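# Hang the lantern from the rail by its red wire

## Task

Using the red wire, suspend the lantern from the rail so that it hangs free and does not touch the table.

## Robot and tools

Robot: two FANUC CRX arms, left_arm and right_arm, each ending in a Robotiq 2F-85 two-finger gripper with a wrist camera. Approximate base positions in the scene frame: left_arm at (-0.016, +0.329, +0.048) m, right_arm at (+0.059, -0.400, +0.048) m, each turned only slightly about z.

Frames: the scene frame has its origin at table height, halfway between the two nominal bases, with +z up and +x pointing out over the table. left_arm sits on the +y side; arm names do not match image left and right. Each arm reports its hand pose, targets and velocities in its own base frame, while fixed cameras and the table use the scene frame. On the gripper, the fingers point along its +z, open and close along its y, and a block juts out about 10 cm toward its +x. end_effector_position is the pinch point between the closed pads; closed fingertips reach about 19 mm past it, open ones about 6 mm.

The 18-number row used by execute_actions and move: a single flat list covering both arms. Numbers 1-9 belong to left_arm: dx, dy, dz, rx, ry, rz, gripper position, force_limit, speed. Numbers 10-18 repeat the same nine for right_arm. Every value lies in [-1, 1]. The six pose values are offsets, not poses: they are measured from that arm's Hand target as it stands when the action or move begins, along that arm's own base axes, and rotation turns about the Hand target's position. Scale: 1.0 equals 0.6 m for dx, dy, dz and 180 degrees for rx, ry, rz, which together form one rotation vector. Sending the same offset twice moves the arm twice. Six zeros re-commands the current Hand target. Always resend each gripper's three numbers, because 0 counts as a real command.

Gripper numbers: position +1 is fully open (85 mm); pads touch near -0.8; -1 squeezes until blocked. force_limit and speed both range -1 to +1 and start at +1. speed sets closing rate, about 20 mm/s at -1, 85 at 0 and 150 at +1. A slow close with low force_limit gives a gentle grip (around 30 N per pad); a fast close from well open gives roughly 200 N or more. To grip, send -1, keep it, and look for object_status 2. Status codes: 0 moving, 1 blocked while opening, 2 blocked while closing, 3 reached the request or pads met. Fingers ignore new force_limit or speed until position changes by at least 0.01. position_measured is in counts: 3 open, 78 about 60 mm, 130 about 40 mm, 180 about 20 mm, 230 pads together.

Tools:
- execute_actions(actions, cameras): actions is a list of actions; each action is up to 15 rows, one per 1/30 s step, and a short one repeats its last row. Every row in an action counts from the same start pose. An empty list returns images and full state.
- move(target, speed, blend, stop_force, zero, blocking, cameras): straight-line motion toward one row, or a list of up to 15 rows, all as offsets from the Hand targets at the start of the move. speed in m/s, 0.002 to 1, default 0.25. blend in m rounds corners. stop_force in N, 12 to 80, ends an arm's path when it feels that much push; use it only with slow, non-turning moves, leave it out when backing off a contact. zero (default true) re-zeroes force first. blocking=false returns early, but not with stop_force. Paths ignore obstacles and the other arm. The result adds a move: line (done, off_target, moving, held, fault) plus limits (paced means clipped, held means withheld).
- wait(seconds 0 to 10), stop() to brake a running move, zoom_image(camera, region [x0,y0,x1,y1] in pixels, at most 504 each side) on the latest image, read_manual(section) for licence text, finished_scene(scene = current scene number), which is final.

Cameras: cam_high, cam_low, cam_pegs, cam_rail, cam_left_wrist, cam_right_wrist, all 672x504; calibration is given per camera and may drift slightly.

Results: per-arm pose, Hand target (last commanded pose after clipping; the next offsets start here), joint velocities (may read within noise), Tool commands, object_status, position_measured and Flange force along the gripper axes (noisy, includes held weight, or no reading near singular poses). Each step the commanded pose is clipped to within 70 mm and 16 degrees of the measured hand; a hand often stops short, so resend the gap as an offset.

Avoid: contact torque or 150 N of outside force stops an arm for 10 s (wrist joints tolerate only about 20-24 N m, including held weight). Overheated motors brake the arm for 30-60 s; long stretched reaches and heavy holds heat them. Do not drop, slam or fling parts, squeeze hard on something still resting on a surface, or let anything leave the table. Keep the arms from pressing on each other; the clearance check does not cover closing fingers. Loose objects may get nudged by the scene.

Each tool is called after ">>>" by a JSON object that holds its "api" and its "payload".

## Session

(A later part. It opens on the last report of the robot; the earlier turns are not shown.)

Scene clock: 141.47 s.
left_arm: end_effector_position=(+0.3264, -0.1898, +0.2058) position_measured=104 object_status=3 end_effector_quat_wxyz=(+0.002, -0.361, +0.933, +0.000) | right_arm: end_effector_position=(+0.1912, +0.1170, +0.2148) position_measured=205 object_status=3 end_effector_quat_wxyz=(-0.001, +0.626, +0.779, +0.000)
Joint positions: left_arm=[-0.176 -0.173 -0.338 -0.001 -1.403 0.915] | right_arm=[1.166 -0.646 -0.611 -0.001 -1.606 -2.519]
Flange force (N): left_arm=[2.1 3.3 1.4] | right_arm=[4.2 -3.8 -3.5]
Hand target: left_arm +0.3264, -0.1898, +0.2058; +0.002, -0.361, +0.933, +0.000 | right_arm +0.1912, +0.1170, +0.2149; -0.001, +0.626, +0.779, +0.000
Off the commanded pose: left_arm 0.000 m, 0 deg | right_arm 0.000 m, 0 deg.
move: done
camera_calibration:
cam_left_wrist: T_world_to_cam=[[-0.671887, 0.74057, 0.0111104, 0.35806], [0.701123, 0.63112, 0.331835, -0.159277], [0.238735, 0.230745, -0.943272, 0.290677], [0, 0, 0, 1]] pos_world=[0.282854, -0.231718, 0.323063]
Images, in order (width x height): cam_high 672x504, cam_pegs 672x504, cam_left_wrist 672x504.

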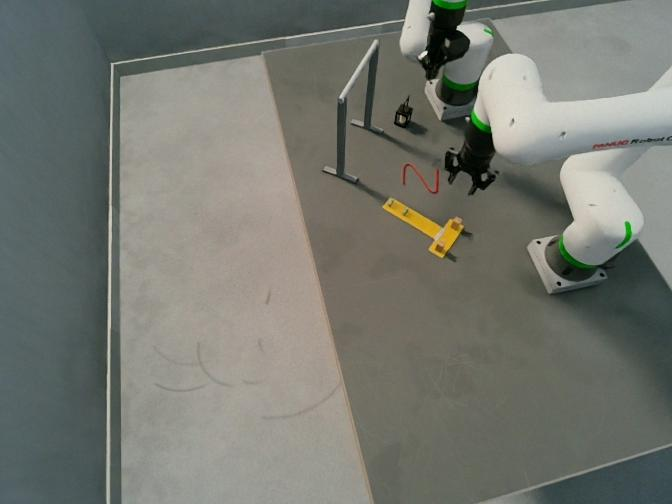

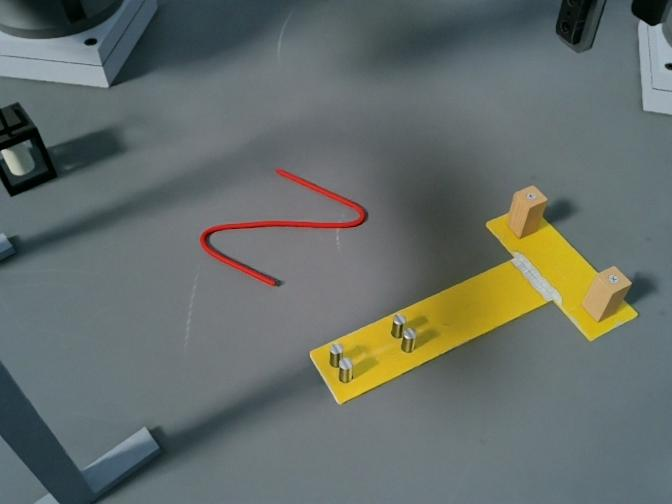

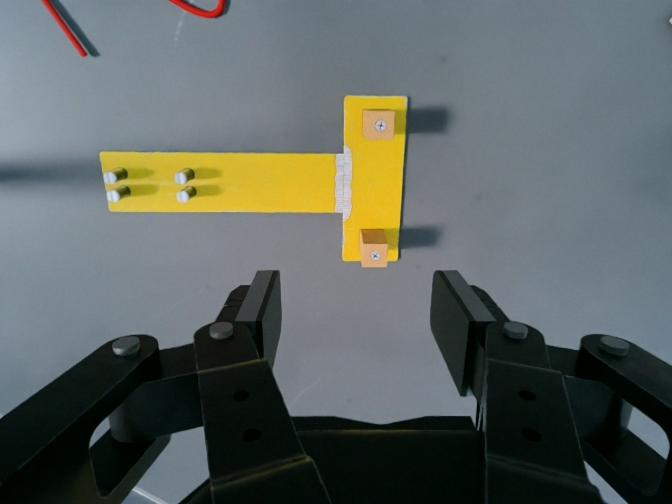

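>>> {"api": "move", "payload": {"target": [0,0,0.05,0,0,-0.3,-0.3,1,-1,0,-0.38,0.3,0,0,0,-0.6,-0.2,-1]}}

>>> {"api": "move", "payload": {"target": [-0.002,-0.3287,-0.293,0,0,-0.357,-0.4,1,-1,0,0,0,0,0,0,-0.6,-0.2,-1], "cameras": ["cam_left_wrist","cam_pegs","cam_high"]}}

Scene clock: 145.00 s.
left_arm: end_effector_position=(+0.3264, -0.1898, +0.2358) position_measured=167 object_status=3 end_effector_quat_wxyz=(+0.001, +0.102, +0.995, -0.001) | right_arm: end_effector_position=(+0.1912, -0.1110, +0.3949) position_measured=205 object_status=3 end_effector_quat_wxyz=(-0.001, +0.626, +0.779, +0.000)
Joint positions: left_arm=[-0.173 -0.184 -0.277 0.002 -1.474 -0.031] | right_arm=[0.101 -0.55 -0.137 -0.001 -1.985 -1.455]
Flange force (N): left_arm=[3.5 0.1 1.2] | right_arm=[0.1 1.5 -4.1]
Hand target: left_arm +0.3264, -0.1898, +0.2358; +0.001, +0.102, +0.995, -0.001 | right_arm +0.1912, -0.1110, +0.3949; -0.001, +0.626, +0.779, +0.000
Off the commanded pose: left_arm 0.000 m, 0 deg | right_arm 0.000 m, 0 deg.
move: done

Scene clock: 147.70 s.
left_arm: end_effector_position=(+0.3252, -0.3870, +0.0600) position_measured=179 object_status=3 end_effector_quat_wxyz=(+0.001, +0.615, +0.788, -0.002) | right_arm: end_effector_position=(+0.1912, -0.1110, +0.3949) position_measured=205 object_status=3 end_effector_quat_wxyz=(-0.001, +0.626, +0.779, +0.000)
Joint positions: left_arm=[-0.61 0.275 -0.23 0.004 -1.066 -0.718] | right_arm=[0.101 -0.55 -0.137 -0.001 -1.985 -1.455]
Flange force (N): left_arm=[3.0 -2.3 -0.9] | right_arm=[4.6 2.0 -4.4]
Hand target: left_arm +0.3252, -0.3870, +0.0600; +0.001, +0.615, +0.788, -0.002 | right_arm +0.1912, -0.1110, +0.3949; -0.001, +0.626, +0.779, +0.000
Off the commanded pose: left_arm 0.000 m, 0 deg | right_arm 0.000 m, 0 deg.
move: done
camera_calibration:
cam_left_wrist: T_world_to_cam=[[0.970421, 0.241157, 0.0112299, -0.222436], [0.223891, -0.916392, 0.331811, -0.429192], [0.0903095, -0.319482, -0.943279, 0.0343013], [0, 0, 0, 1]] pos_world=[0.308851, -0.328707, 0.177264]
Images, in order (width x height): cam_high 672x504, cam_pegs 672x504, cam_left_wrist 672x504.

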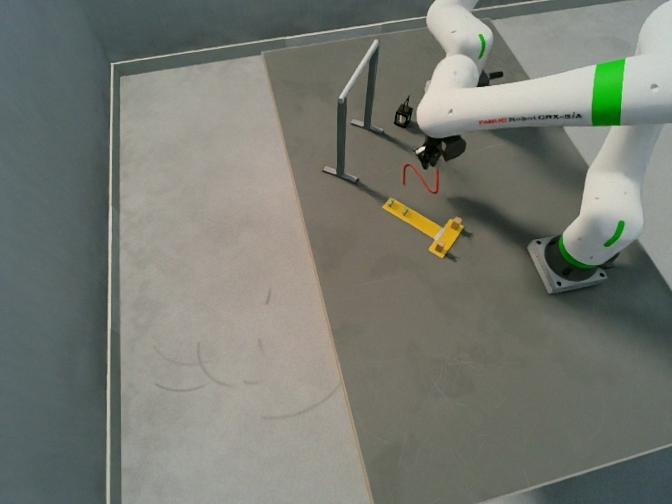

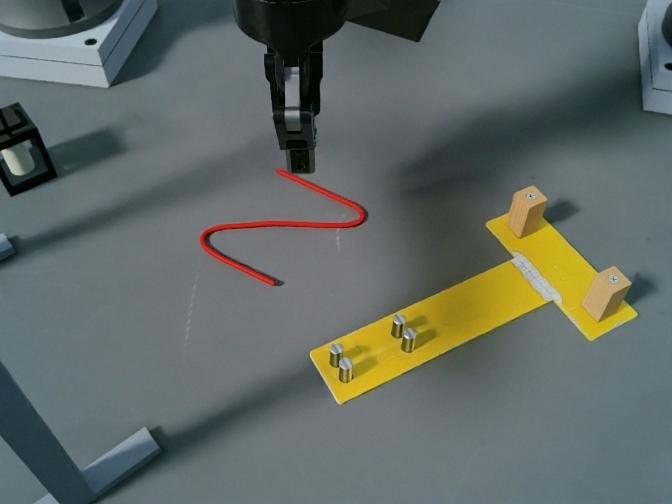

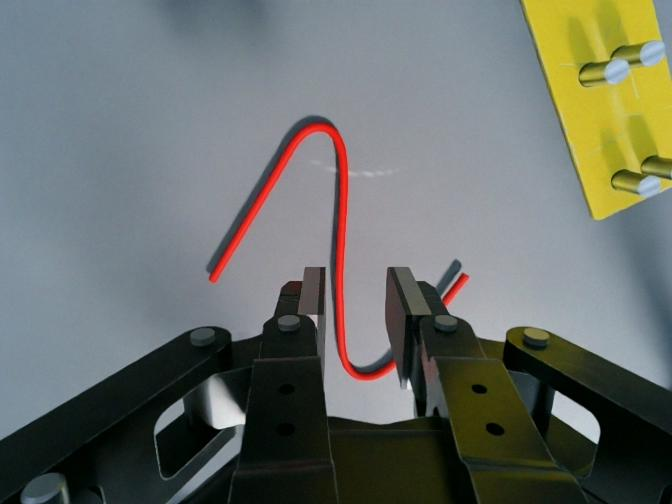

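>>> {"api": "move", "payload": {"target": [[-0.013,-0.0032,-0.11,0,0,0,-0.45,1,-1,0,0,0,0,0,0,-0.6,-0.2,-1],[-0.013,-0.0032,-0.16,0,0,0,-0.45,1,-1,0,0,0,0,0,0,-0.6,-0.2,-1]], "speed": [0.1,0.01], "stop_force": 12, "cameras": ["cam_left_wrist"]}}

>>> {"api": "move", "payload": {"target": [[0,0,0.0075,0,0,0,-0.45,0,-1,0,0,0,0,0,0,-0.6,-0.2,-1],[0,0,0.0075,0,0,0,-1,0,-1,0,0,0,0,0,0,-0.6,-0.2,-1]], "cameras": ["cam_left_wrist"]}}

Scene clock: 151.13 s.
left_arm: end_effector_position=(+0.3175, -0.3891, -0.0251) position_measured=186 object_status=3 end_effector_quat_wxyz=(+0.001, +0.615, +0.788, -0.002) | right_arm: end_effector_position=(+0.1912, -0.1110, +0.3949) position_measured=205 object_status=3 end_effector_quat_wxyz=(-0.001, +0.626, +0.779, +0.000)
Joint positions: left_arm=[-0.622 0.389 -0.313 0.005 -0.868 -0.707] | right_arm=[0.101 -0.55 -0.137 -0.001 -1.985 -1.455]
Flange force (N): left_arm=[4.6 -0.8 -22.6] | right_arm=[5.1 2.7 -4.5]
Hand target: left_arm +0.3175, -0.3890, -0.0251; +0.001, +0.615, +0.788, -0.002 (not the last commanded pose) | right_arm +0.1912, -0.1110, +0.3949; -0.001, +0.626, +0.779, +0.000
Off the commanded pose: left_arm 0.011 m, 0 deg | right_arm 0.000 m, 0 deg.
move: contact (left_arm); path passed 1 of 2 targets
camera_calibration:
cam_left_wrist: T_world_to_cam=[[0.970372, 0.24136, 0.0110817, -0.21331], [0.224102, -0.916234, 0.332104, -0.401169], [0.0903101, -0.319781, -0.943178, -0.0460468], [0, 0, 0, 1]] pos_world=[0.301051, -0.330805, 0.0921632]
Images, in order (width x height): cam_left_wrist 672x504.

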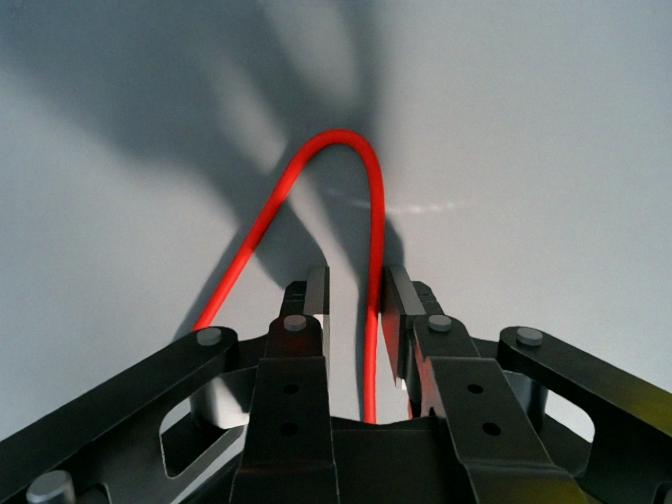

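Scene clock: 153.07 s.
left_arm: end_effector_position=(+0.3175, -0.3890, -0.0206) position_measured=231 object_status=3 end_effector_quat_wxyz=(+0.001, +0.615, +0.788, -0.002) | right_arm: end_effector_position=(+0.1912, -0.1110, +0.3949) position_measured=205 object_status=3 end_effector_quat_wxyz=(-0.001, +0.626, +0.779, +0.000)
Joint positions: left_arm=[-0.622 0.382 -0.31 0.005 -0.878 -0.706] | right_arm=[0.101 -0.55 -0.137 -0.001 -1.985 -1.455]
Flange force (N): left_arm=[2.8 -2.3 -6.6] | right_arm=[4.7 1.8 -4.2]
Hand target: left_arm +0.3175, -0.3890, -0.0206; +0.001, +0.615, +0.788, -0.002 | right_arm +0.1912, -0.1110, +0.3949; -0.001, +0.626, +0.779, +0.000
Off the commanded pose: left_arm 0.000 m, 0 deg | right_arm 0.000 m, 0 deg.
move: done
camera_calibration:
cam_left_wrist: T_world_to_cam=[[0.970413, 0.241191, 0.0112452, -0.21354], [0.223888, -0.91628, 0.332123, -0.402639], [0.0904087, -0.319778, -0.943169, -0.0418405], [0, 0, 0, 1]] pos_world=[0.301151, -0.330806, 0.0966642]
Images, in order (width x height): cam_left_wrist 672x504.

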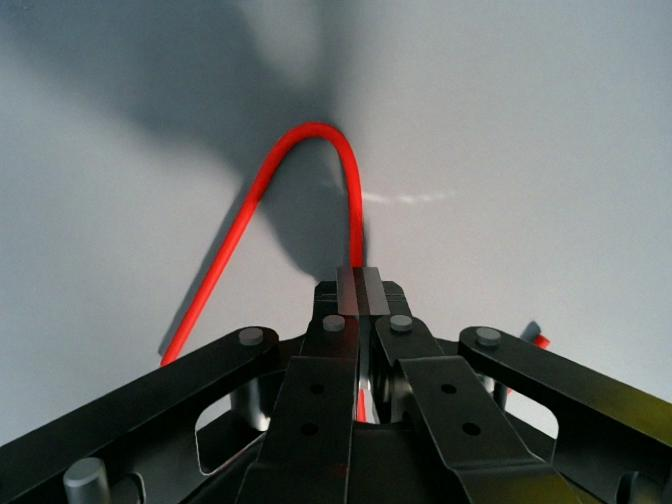

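>>> {"api": "move", "payload": {"target": [[0,0,0,0,0,0,-0.5,0,-1,0,0,0,0,0,0,-0.6,-0.2,-1],[0,0,-0.0055,0,0,0,-0.5,0,-1,0,0,0,0,0,0,-0.6,-0.2,-1],[0,0,-0.0048,0,0,0,-1,0,-1,0,0,0,0,0,0,-0.6,-0.2,-1],[0,0,0.1,0,0,0,-1,0,-1,0,0,0,0,0,0,-0.6,-0.2,-1]], "speed": 0.1, "cameras": ["cam_left_wrist","cam_rail"]}}

Scene clock: 157.23 s.
left_arm: end_effector_position=(+0.3174, -0.3890, +0.0393) position_measured=226 object_status=2 end_effector_quat_wxyz=(+0.001, +0.615, +0.788, -0.002) | right_arm: end_effector_position=(+0.1912, -0.1110, +0.3949) position_measured=205 object_status=3 end_effector_quat_wxyz=(-0.001, +0.626, +0.779, +0.000)
Joint positions: left_arm=[-0.622 0.293 -0.261 0.004 -1.015 -0.706] | right_arm=[0.101 -0.55 -0.137 -0.001 -1.985 -1.455]
Flange force (N): left_arm=[3.1 -2.5 -1.7] | right_arm=[5.1 2.8 -4.2]
Hand target: left_arm +0.3175, -0.3890, +0.0394; +0.001, +0.615, +0.788, -0.002 | right_arm +0.1912, -0.1110, +0.3949; -0.001, +0.626, +0.779, +0.000
Off the commanded pose: left_arm 0.000 m, 0 deg | right_arm 0.000 m, 0 deg.
move: done
camera_calibration:
cam_left_wrist: T_world_to_cam=[[0.970398, 0.241256, 0.0111448, -0.214099], [0.223991, -0.916293, 0.332016, -0.422438], [0.0903126, -0.319691, -0.943208, 0.0147595], [0, 0, 0, 1]] pos_world=[0.301051, -0.330706, 0.156564]
Images, in order (width x height): cam_rail 672x504, cam_left_wrist 672x504.

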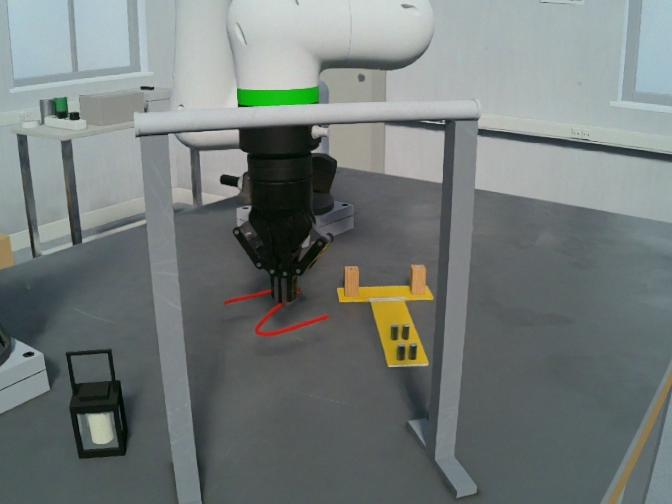

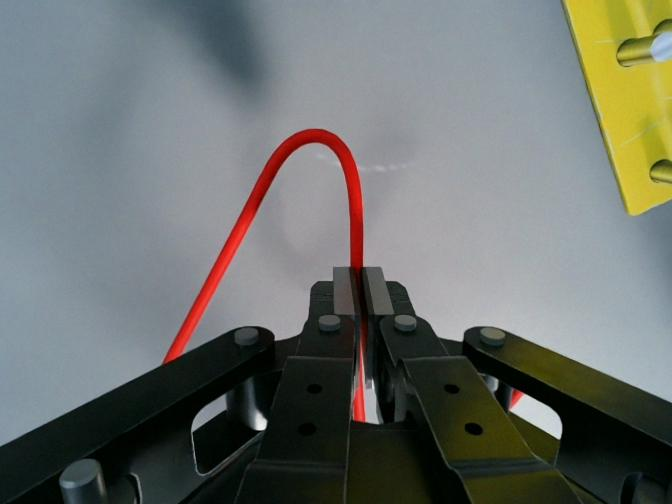

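>>> {"api": "move", "payload": {"target": [[0,0,0.35,0,0,0,-1,0,-1,0,0,0,0,0,0,-0.6,-0.2,-1],[-0.05,0.12,0.65,0,0,-0.05,-1,0,-1,0.1,0.25,0.15,0,0,0.4,-0.6,-0.2,-1]], "cameras": ["cam_left_wrist","cam_right_wrist","cam_low","cam_rail"]}}

Scene clock: 162.50 s.
left_arm: end_effector_position=(+0.2874, -0.3170, +0.4294) position_measured=226 object_status=2 end_effector_quat_wxyz=(+0.001, +0.675, +0.738, -0.002) | right_arm: end_effector_position=(+0.2512, +0.0389, +0.4849) position_measured=205 object_status=3 end_effector_quat_wxyz=(+0.000, +0.049, +0.999, +0.000)
Joint positions: left_arm=[-0.523 0.007 0.355 0.004 -1.918 -0.959] | right_arm=[0.69 -0.362 0.199 0 -2.133 -0.788]
Flange force (N): left_arm=[2.6 -3.5 3.6] | right_arm=[1.2 4.9 -5.0]
Hand target: left_arm +0.2875, -0.3170, +0.4294; +0.001, +0.675, +0.738, -0.002 | right_arm +0.2512, +0.0390, +0.4849; -0.001, +0.049, +0.999, +0.000
Off the commanded pose: left_arm 0.000 m, 0 deg | right_arm 0.000 m, 0 deg.
move: done
camera_calibration:
cam_left_wrist: T_world_to_cam=[[0.99619, 0.0864852, 0.0112226, -0.263222], [0.0778656, -0.940006, 0.332154, -0.44491], [0.0392758, -0.330015, -0.943158, 0.419793], [0, 0, 0, 1]] pos_world=[0.280375, -0.256915, 0.546664]
cam_right_wrist: T_world_to_cam=[[0.0974792, 0.994611, 0.0353001, -0.0718506], [0.940349, -0.103662, 0.324033, -0.372869], [0.325946, 0.00160794, -0.945387, 0.505748], [0, 0, 0, 1]] pos_world=[0.192784, 0.0319981, 0.601486]
Images, in order (width x height): cam_low 672x504, cam_rail 672x504, cam_left_wrist 672x504, cam_right_wrist 672x504.

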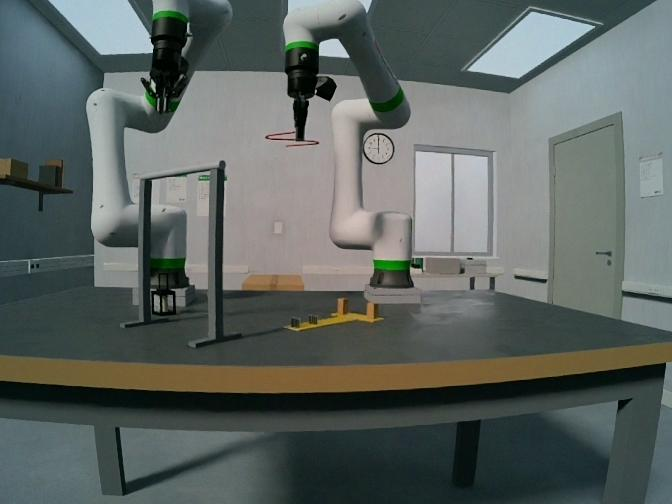

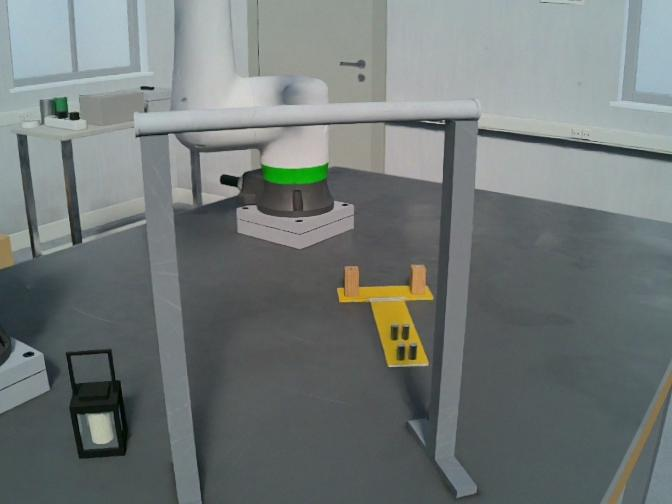

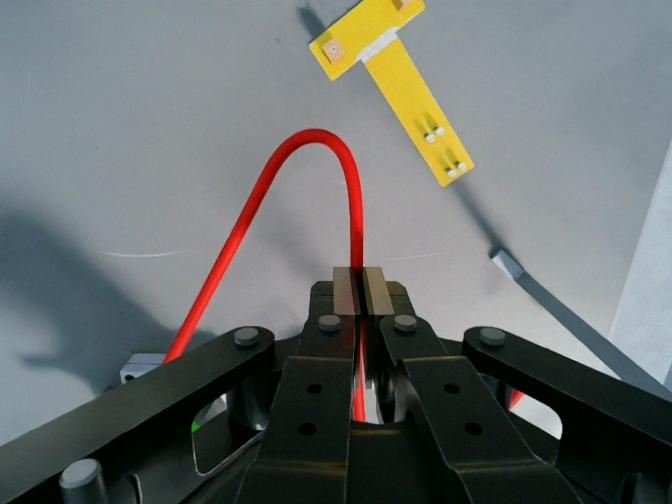

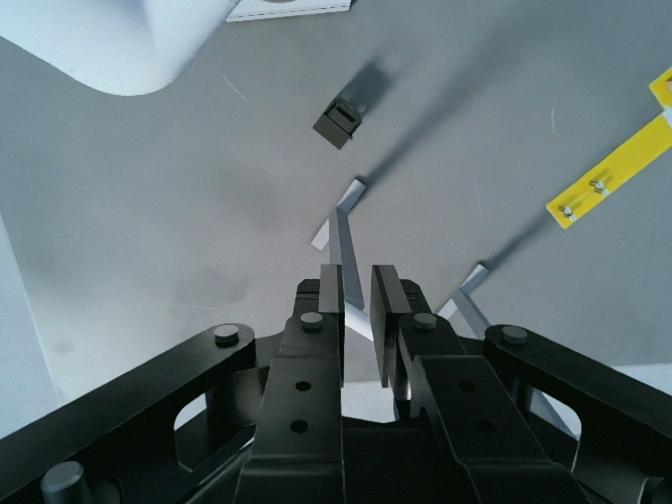

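>>> {"api": "move", "payload": {"target": [[0,0.2,0,-0.498,-0.0435,0,-1,0,-1,-0.15,-0.3,0,0,0,0,-0.6,-0.2,-1],[0.248,-0.343,0,-0.498,-0.0435,0,-1,0,-1,-0.15,-0.3,0,0,0,0,-0.6,-0.2,-1]], "cameras": ["cam_left_wrist","cam_high","cam_low","cam_rail"]}}

Scene clock: 168.83 s.
left_arm: end_effector_position=(+0.4363, -0.5228, +0.4294) position_measured=226 object_status=2 end_effector_quat_wxyz=(+0.521, +0.477, +0.520, -0.479) | right_arm: end_effector_position=(+0.1612, -0.1410, +0.4849) position_measured=205 object_status=3 end_effector_quat_wxyz=(-0.001, +0.049, +0.999, +0.000)
Joint positions: left_arm=[-0.602 0.106 -0.536 2.03 -1.04 -2.34] | right_arm=[-0.065 -0.462 0.145 0.001 -2.178 -0.032]
Flange force (N): left_arm=[-0.4 -3.6 -1.7] | right_arm=[-1.1 5.4 -4.6]
Hand target: left_arm +0.4363, -0.5228, +0.4294; +0.521, +0.477, +0.520, -0.479 | right_arm +0.1612, -0.1410, +0.4849; -0.001, +0.049, +0.999, +0.000
Off the commanded pose: left_arm 0.000 m, 0 deg | right_arm 0.000 m, 0 deg.
move: done
camera_calibration:
cam_left_wrist: T_world_to_cam=[[0.995175, 0.0981185, 0.000681365, -0.3826], [-0.033192, 0.330102, 0.943362, -0.199952], [0.0923363, -0.938832, 0.331766, -0.542835], [0, 0, 0, 1]] pos_world=[0.424241, -0.406087, 0.368982]
Images, in order (width x height): cam_high 672x504, cam_low 672x504, cam_rail 672x504, cam_left_wrist 672x504.

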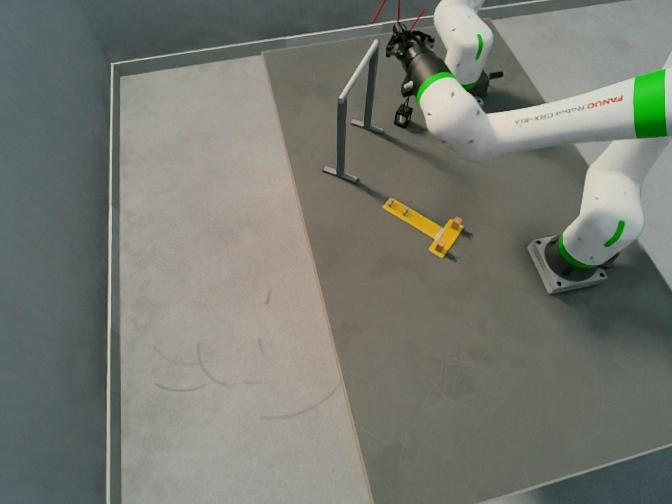

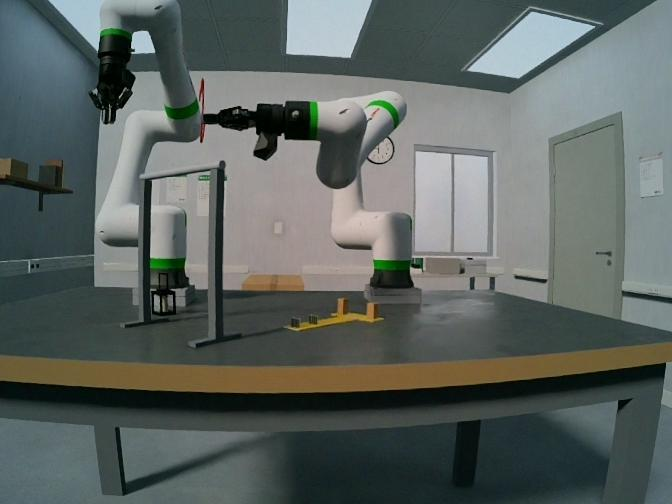

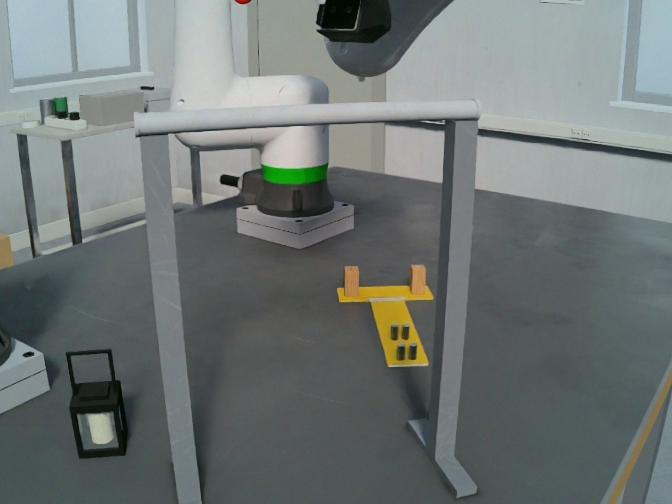

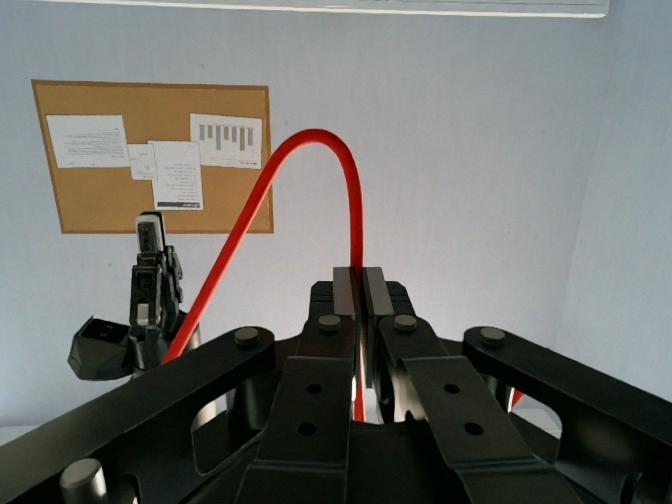

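>>> {"api": "move", "payload": {"target": [0.0985,-0.0897,-0.1,0,0,0,-1,0,-1,0,-0.1,0,0,0,0,-0.6,-0.2,-1], "cameras": ["cam_left_wrist","cam_right_wrist","cam_high","cam_low","cam_rail"]}}

>>> {"api": "zoom_image", "payload": {"camera": "cam_low", "region": [120, 70, 300, 220]}}

>>> {"api": "zoom_image", "payload": {"camera": "cam_high", "region": [310, 0, 470, 140]}}

Scene clock: 170.63 s.
left_arm: end_effector_position=(+0.4953, -0.5766, +0.3695) position_measured=226 object_status=2 end_effector_quat_wxyz=(+0.521, +0.477, +0.520, -0.479) | right_arm: end_effector_position=(+0.1612, -0.2010, +0.4849) position_measured=205 object_status=3 end_effector_quat_wxyz=(-0.001, +0.049, +0.999, +0.000)
Joint positions: left_arm=[-0.638 0.346 -0.382 2.104 -1.056 -2.442] | right_arm=[-0.365 -0.354 0.203 0.001 -2.129 0.268]
Flange force (N): left_arm=[-1.2 -3.2 -2.2] | right_arm=[-3.8 3.2 -5.1]
Hand target: left_arm +0.4954, -0.5766, +0.3694; +0.521, +0.477, +0.520, -0.479 | right_arm +0.1612, -0.2010, +0.4849; -0.001, +0.049, +0.999, +0.000
Off the commanded pose: left_arm 0.000 m, 0 deg | right_arm 0.000 m, 0 deg.
move: done
camera_calibration:
cam_left_wrist: T_world_to_cam=[[0.995187, 0.0979954, 0.000598723, -0.436123], [-0.0330944, 0.330325, 0.943287, -0.123516], [0.0922401, -0.938767, 0.331978, -0.578979], [0, 0, 0, 1]] pos_world=[0.483341, -0.459987, 0.30898]
cam_right_wrist: T_world_to_cam=[[0.0973581, 0.994621, 0.0353523, 0.175612], [0.940394, -0.103564, 0.323936, -0.313043], [0.325855, 0.00170732, -0.945418, 0.535517], [0, 0, 0, 1]] pos_world=[0.102785, -0.208002, 0.601486]
Images, in order (width x height): cam_high 672x504, cam_low 672x504, cam_rail 672x504, cam_left_wrist 672x504, cam_right_wrist 672x504.

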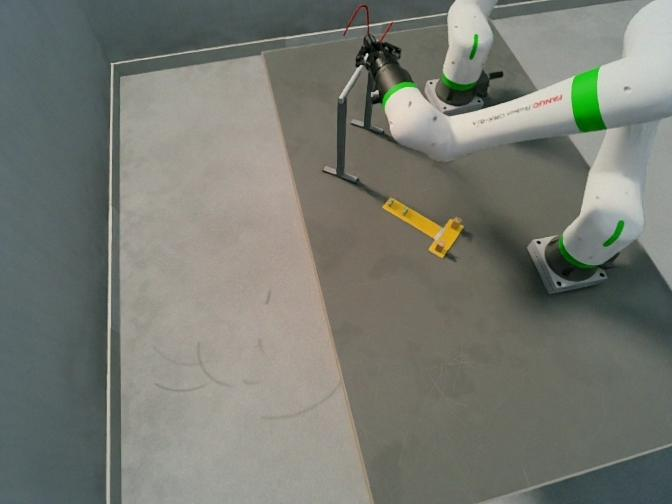

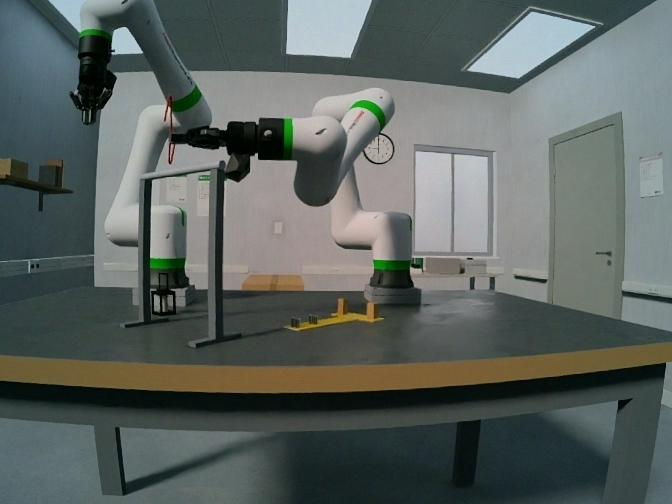

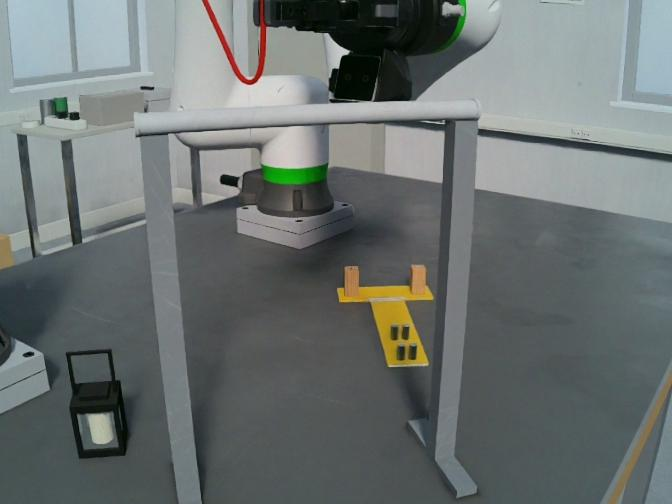

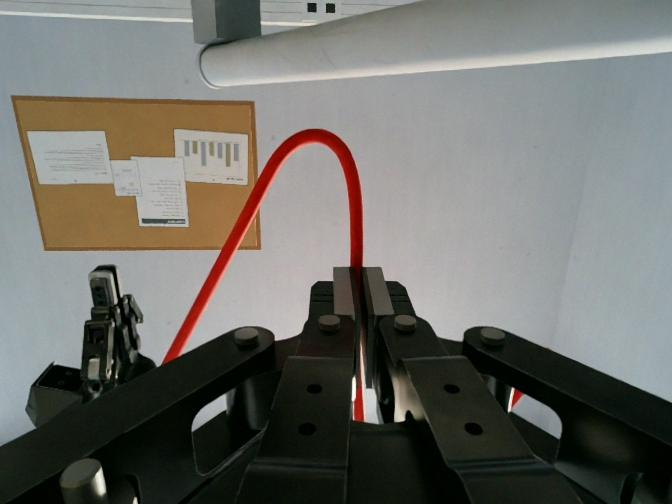

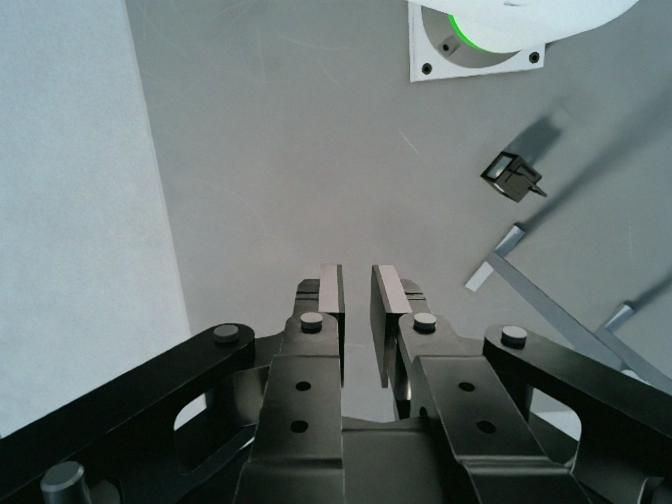

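Scaled by 2.800 from the camera's 672x504 image, which has a finer 960x720 frame.

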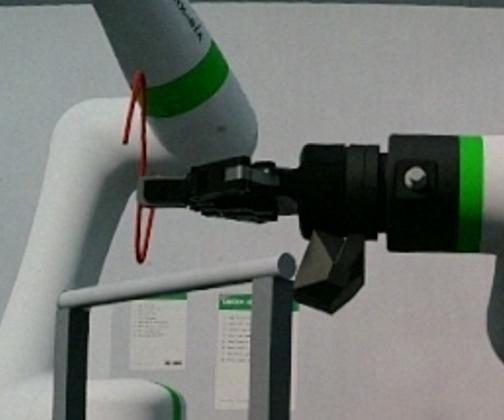

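Scaled by 3.150 from the camera's 672x504 image, which has a finer 960x720 frame.

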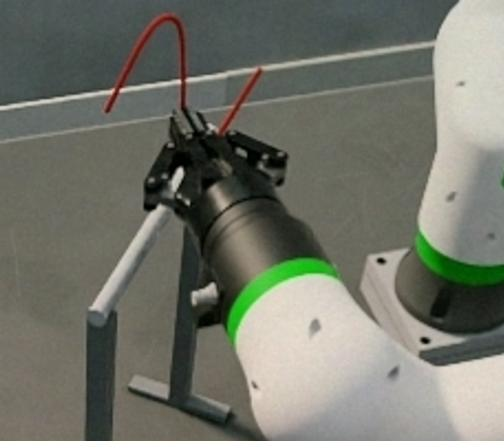

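>>> {"api": "move", "payload": {"target": [-0.009,0.039,-0.02,0,0,0,-1,0,-1,0,0,0,0,0,0,-0.6,-0.2,-1], "cameras": ["cam_low","cam_high"]}}

>>> {"api": "zoom_image", "payload": {"camera": "cam_low", "region": [120, 90, 270, 200]}}

>>> {"api": "zoom_image", "payload": {"camera": "cam_high", "region": [320, 0, 440, 120]}}

Scene clock: 172.70 s.
left_arm: end_effector_position=(+0.4899, -0.5533, +0.3574) position_measured=226 object_status=2 end_effector_quat_wxyz=(+0.521, +0.477, +0.520, -0.479) | right_arm: end_effector_position=(+0.1612, -0.2010, +0.4849) position_measured=205 object_status=3 end_effector_quat_wxyz=(-0.001, +0.049, +0.999, +0.000)
Joint positions: left_arm=[-0.606 0.325 -0.442 2.094 -1.096 -2.467] | right_arm=[-0.365 -0.354 0.204 0.001 -2.129 0.268]
Flange force (N): left_arm=[-0.9 -3.6 -1.7] | right_arm=[-3.7 2.4 -4.9]
Hand target: left_arm +0.4900, -0.5532, +0.3574; +0.521, +0.477, +0.520, -0.479 | right_arm +0.1612, -0.2010, +0.4849; -0.001, +0.049, +0.999, +0.000
Off the commanded pose: left_arm 0.000 m, 0 deg | right_arm 0.000 m, 0 deg.
move: done
Images, in order (width x height): cam_high 672x504, cam_low 672x504.

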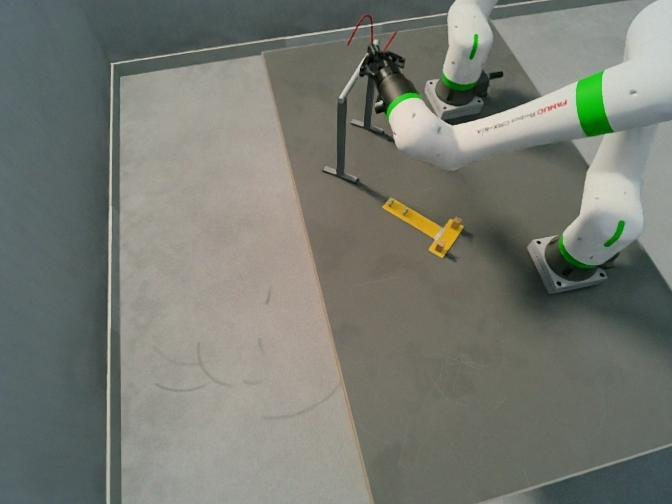

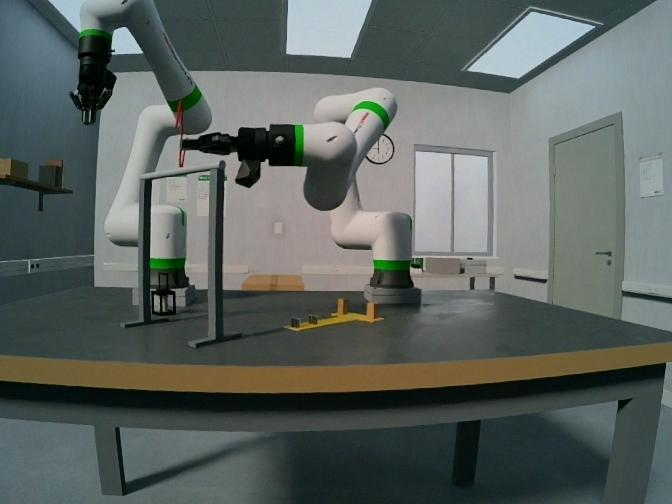

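Scaled by 3.360 from the camera's 672x504 image, which has a finer 960x720 frame.

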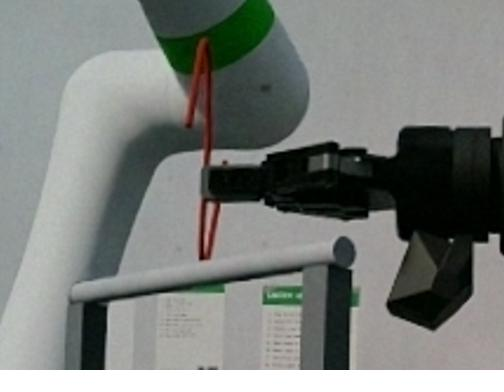

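Scaled by 4.200 from the camera's 672x504 image, which has a finer 960x720 frame.

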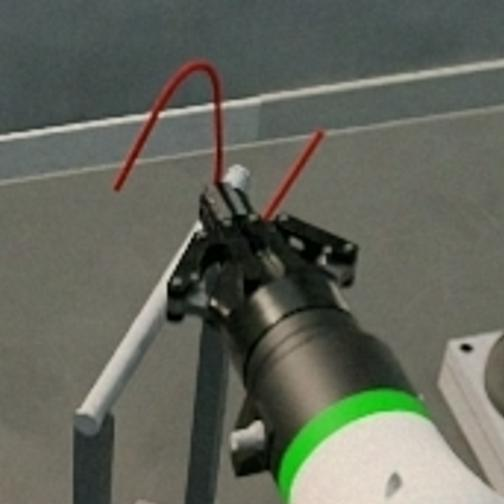

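>>> {"api": "move", "payload": {"target": [-0.006,0.006,-0.133,0,0,0,-1,0,-1,0,0,0,0,0,0,-0.6,-0.2,-1], "speed": 0.05, "stop_force": 12, "cameras": ["cam_low","cam_high","cam_rail","cam_left_wrist"]}}

>>> {"api": "zoom_image", "payload": {"camera": "cam_low", "region": [120, 100, 270, 210]}}

>>> {"api": "zoom_image", "payload": {"camera": "cam_high", "region": [320, 0, 440, 120]}}

>>> {"api": "zoom_image", "payload": {"camera": "cam_rail", "region": [130, 0, 490, 200]}}

Scene clock: 175.80 s.
left_arm: end_effector_position=(+0.4864, -0.5496, +0.2776) position_measured=226 object_status=2 end_effector_quat_wxyz=(+0.521, +0.477, +0.520, -0.479) | right_arm: end_effector_position=(+0.1612, -0.2010, +0.4849) position_measured=205 object_status=3 end_effector_quat_wxyz=(-0.001, +0.049, +0.999, +0.000)
Joint positions: left_arm=[-0.621 0.428 -0.504 2.173 -1.176 -2.627] | right_arm=[-0.365 -0.354 0.204 0.001 -2.129 0.268]
Flange force (N): left_arm=[-1.9 -3.2 -1.6] | right_arm=[-3.8 2.9 -5.1]
Hand target: left_arm +0.4864, -0.5496, +0.2776; +0.521, +0.477, +0.520, -0.479 | right_arm +0.1612, -0.2010, +0.4849; -0.001, +0.049, +0.999, +0.000
Off the commanded pose: left_arm 0.000 m, 0 deg | right_arm 0.000 m, 0 deg.
move: done
camera_calibration:
cam_left_wrist: T_world_to_cam=[[0.995169, 0.0981795, 0.000554626, -0.429659], [-0.033093, 0.330108, 0.943363, -0.0461564], [0.0924358, -0.938823, 0.331763, -0.522363], [0, 0, 0, 1]] pos_world=[0.47434, -0.432986, 0.217081]
Images, in order (width x height): cam_high 672x504, cam_low 672x504, cam_rail 672x504, cam_left_wrist 672x504.

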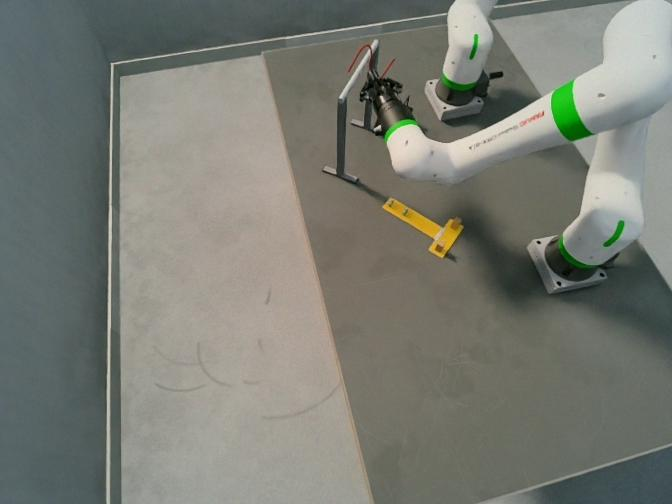

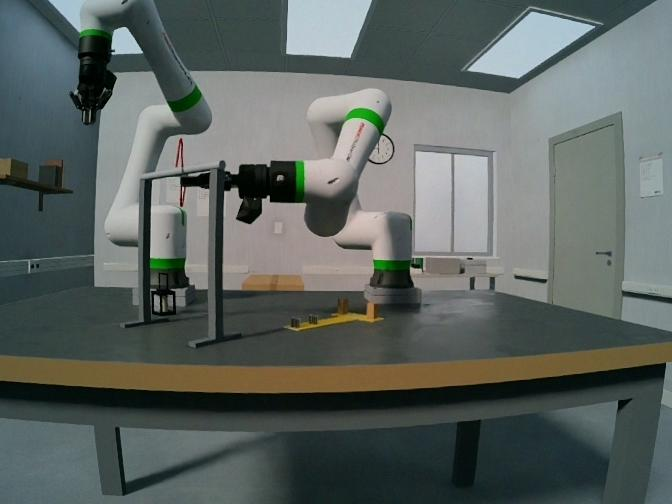

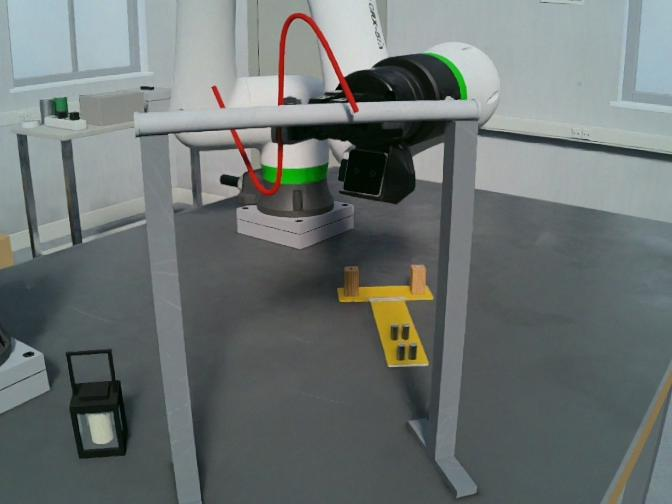

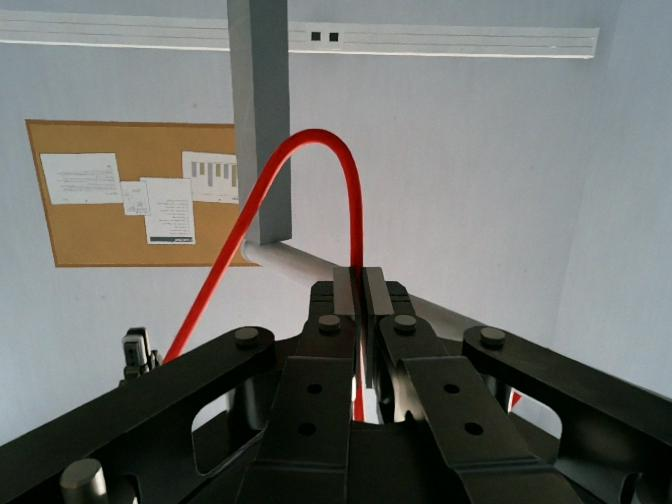

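Scaled by 3.360 from the camera's 672x504 image, which has a finer 960x720 frame.

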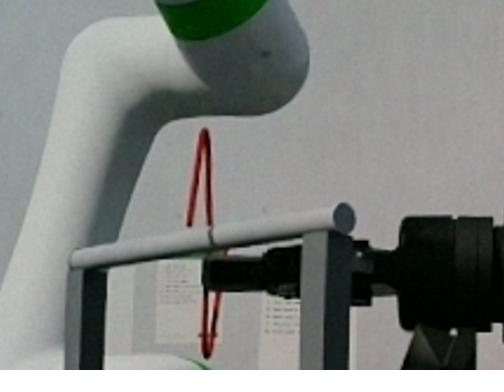

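Scaled by 4.200 from the camera's 672x504 image, which has a finer 960x720 frame.

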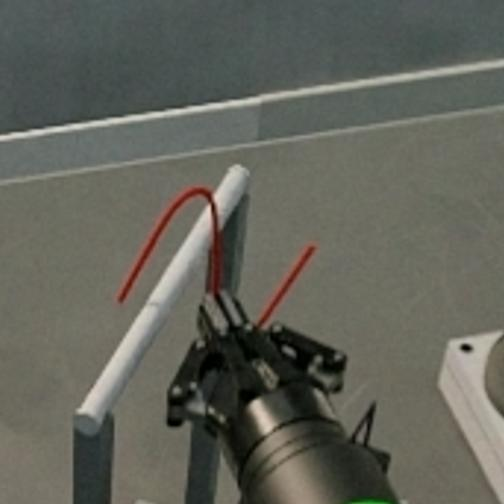

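Scaled by 1.400 from the camera's 672x504 image, which has a finer 960x720 frame.

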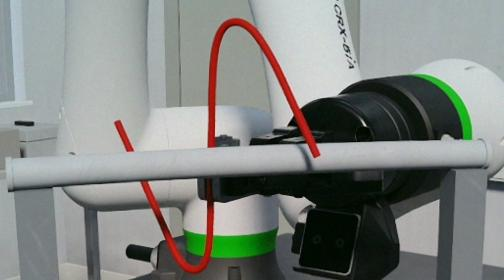

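>>> {"api": "move", "payload": {"target": [0.012,-0.012,-0.1,0,0,0,-1,0,-1,0,0,0,0,0,0,-0.6,-0.2,-1], "speed": 0.03, "stop_force": 12, "cameras": ["cam_low","cam_high","cam_rail"]}}

>>> {"api": "zoom_image", "payload": {"camera": "cam_low", "region": [120, 130, 270, 240]}}

>>> {"api": "zoom_image", "payload": {"camera": "cam_high", "region": [320, 0, 440, 120]}}

>>> {"api": "zoom_image", "payload": {"camera": "cam_rail", "region": [130, 50, 490, 250]}}

Scene clock: 178.97 s.
left_arm: end_effector_position=(+0.4936, -0.5568, +0.2176) position_measured=226 object_status=2 end_effector_quat_wxyz=(+0.521, +0.477, +0.520, -0.479) | right_arm: end_effector_position=(+0.1612, -0.2010, +0.4849) position_measured=205 object_status=3 end_effector_quat_wxyz=(-0.001, +0.049, +0.999, +0.000)
Joint positions: left_arm=[-0.633 0.55 -0.489 2.218 -1.233 -2.724] | right_arm=[-0.365 -0.354 0.204 0.001 -2.129 0.268]
Flange force (N): left_arm=[-2.6 -2.6 -1.2] | right_arm=[-3.3 2.6 -5.5]
Hand target: left_arm +0.4936, -0.5568, +0.2176; +0.521, +0.477, +0.520, -0.479 | right_arm +0.1612, -0.2010, +0.4849; -0.001, +0.049, +0.999, +0.000
Off the commanded pose: left_arm 0.000 m, 0 deg | right_arm 0.000 m, 0 deg.
move: done
Images, in order (width x height): cam_high 672x504, cam_low 672x504, cam_rail 672x504.

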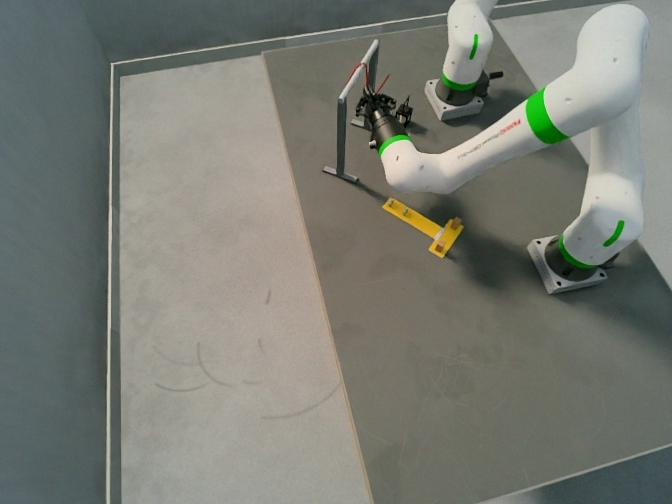

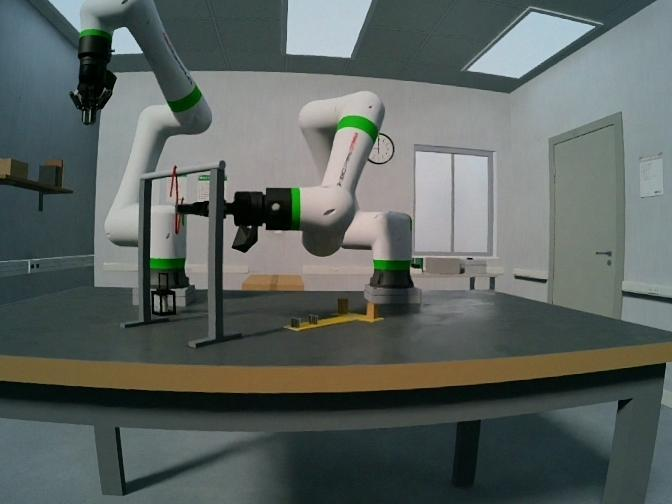

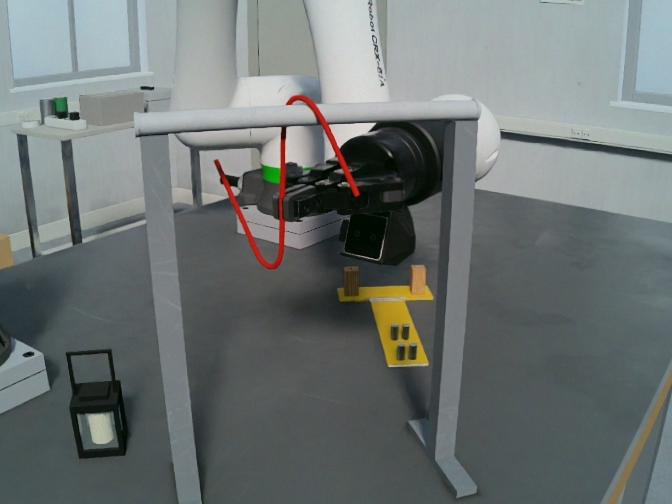

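Scaled by 3.360 from the camera's 672x504 image, which has a finer 960x720 frame.

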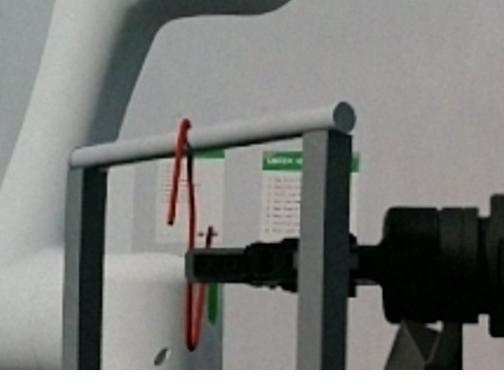

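Scaled by 4.200 from the camera's 672x504 image, which has a finer 960x720 frame.

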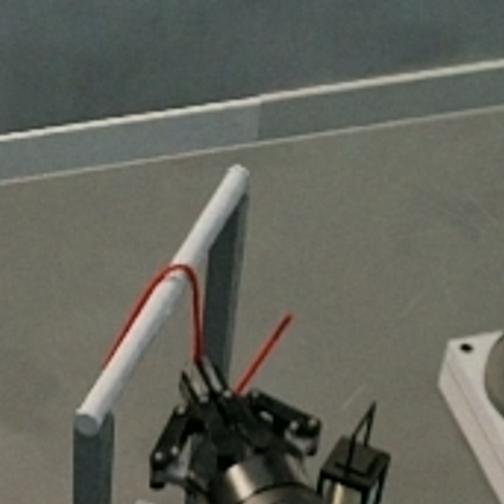

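Scaled by 1.400 from the camera's 672x504 image, which has a finer 960x720 frame.

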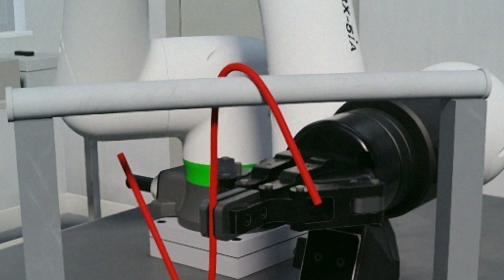

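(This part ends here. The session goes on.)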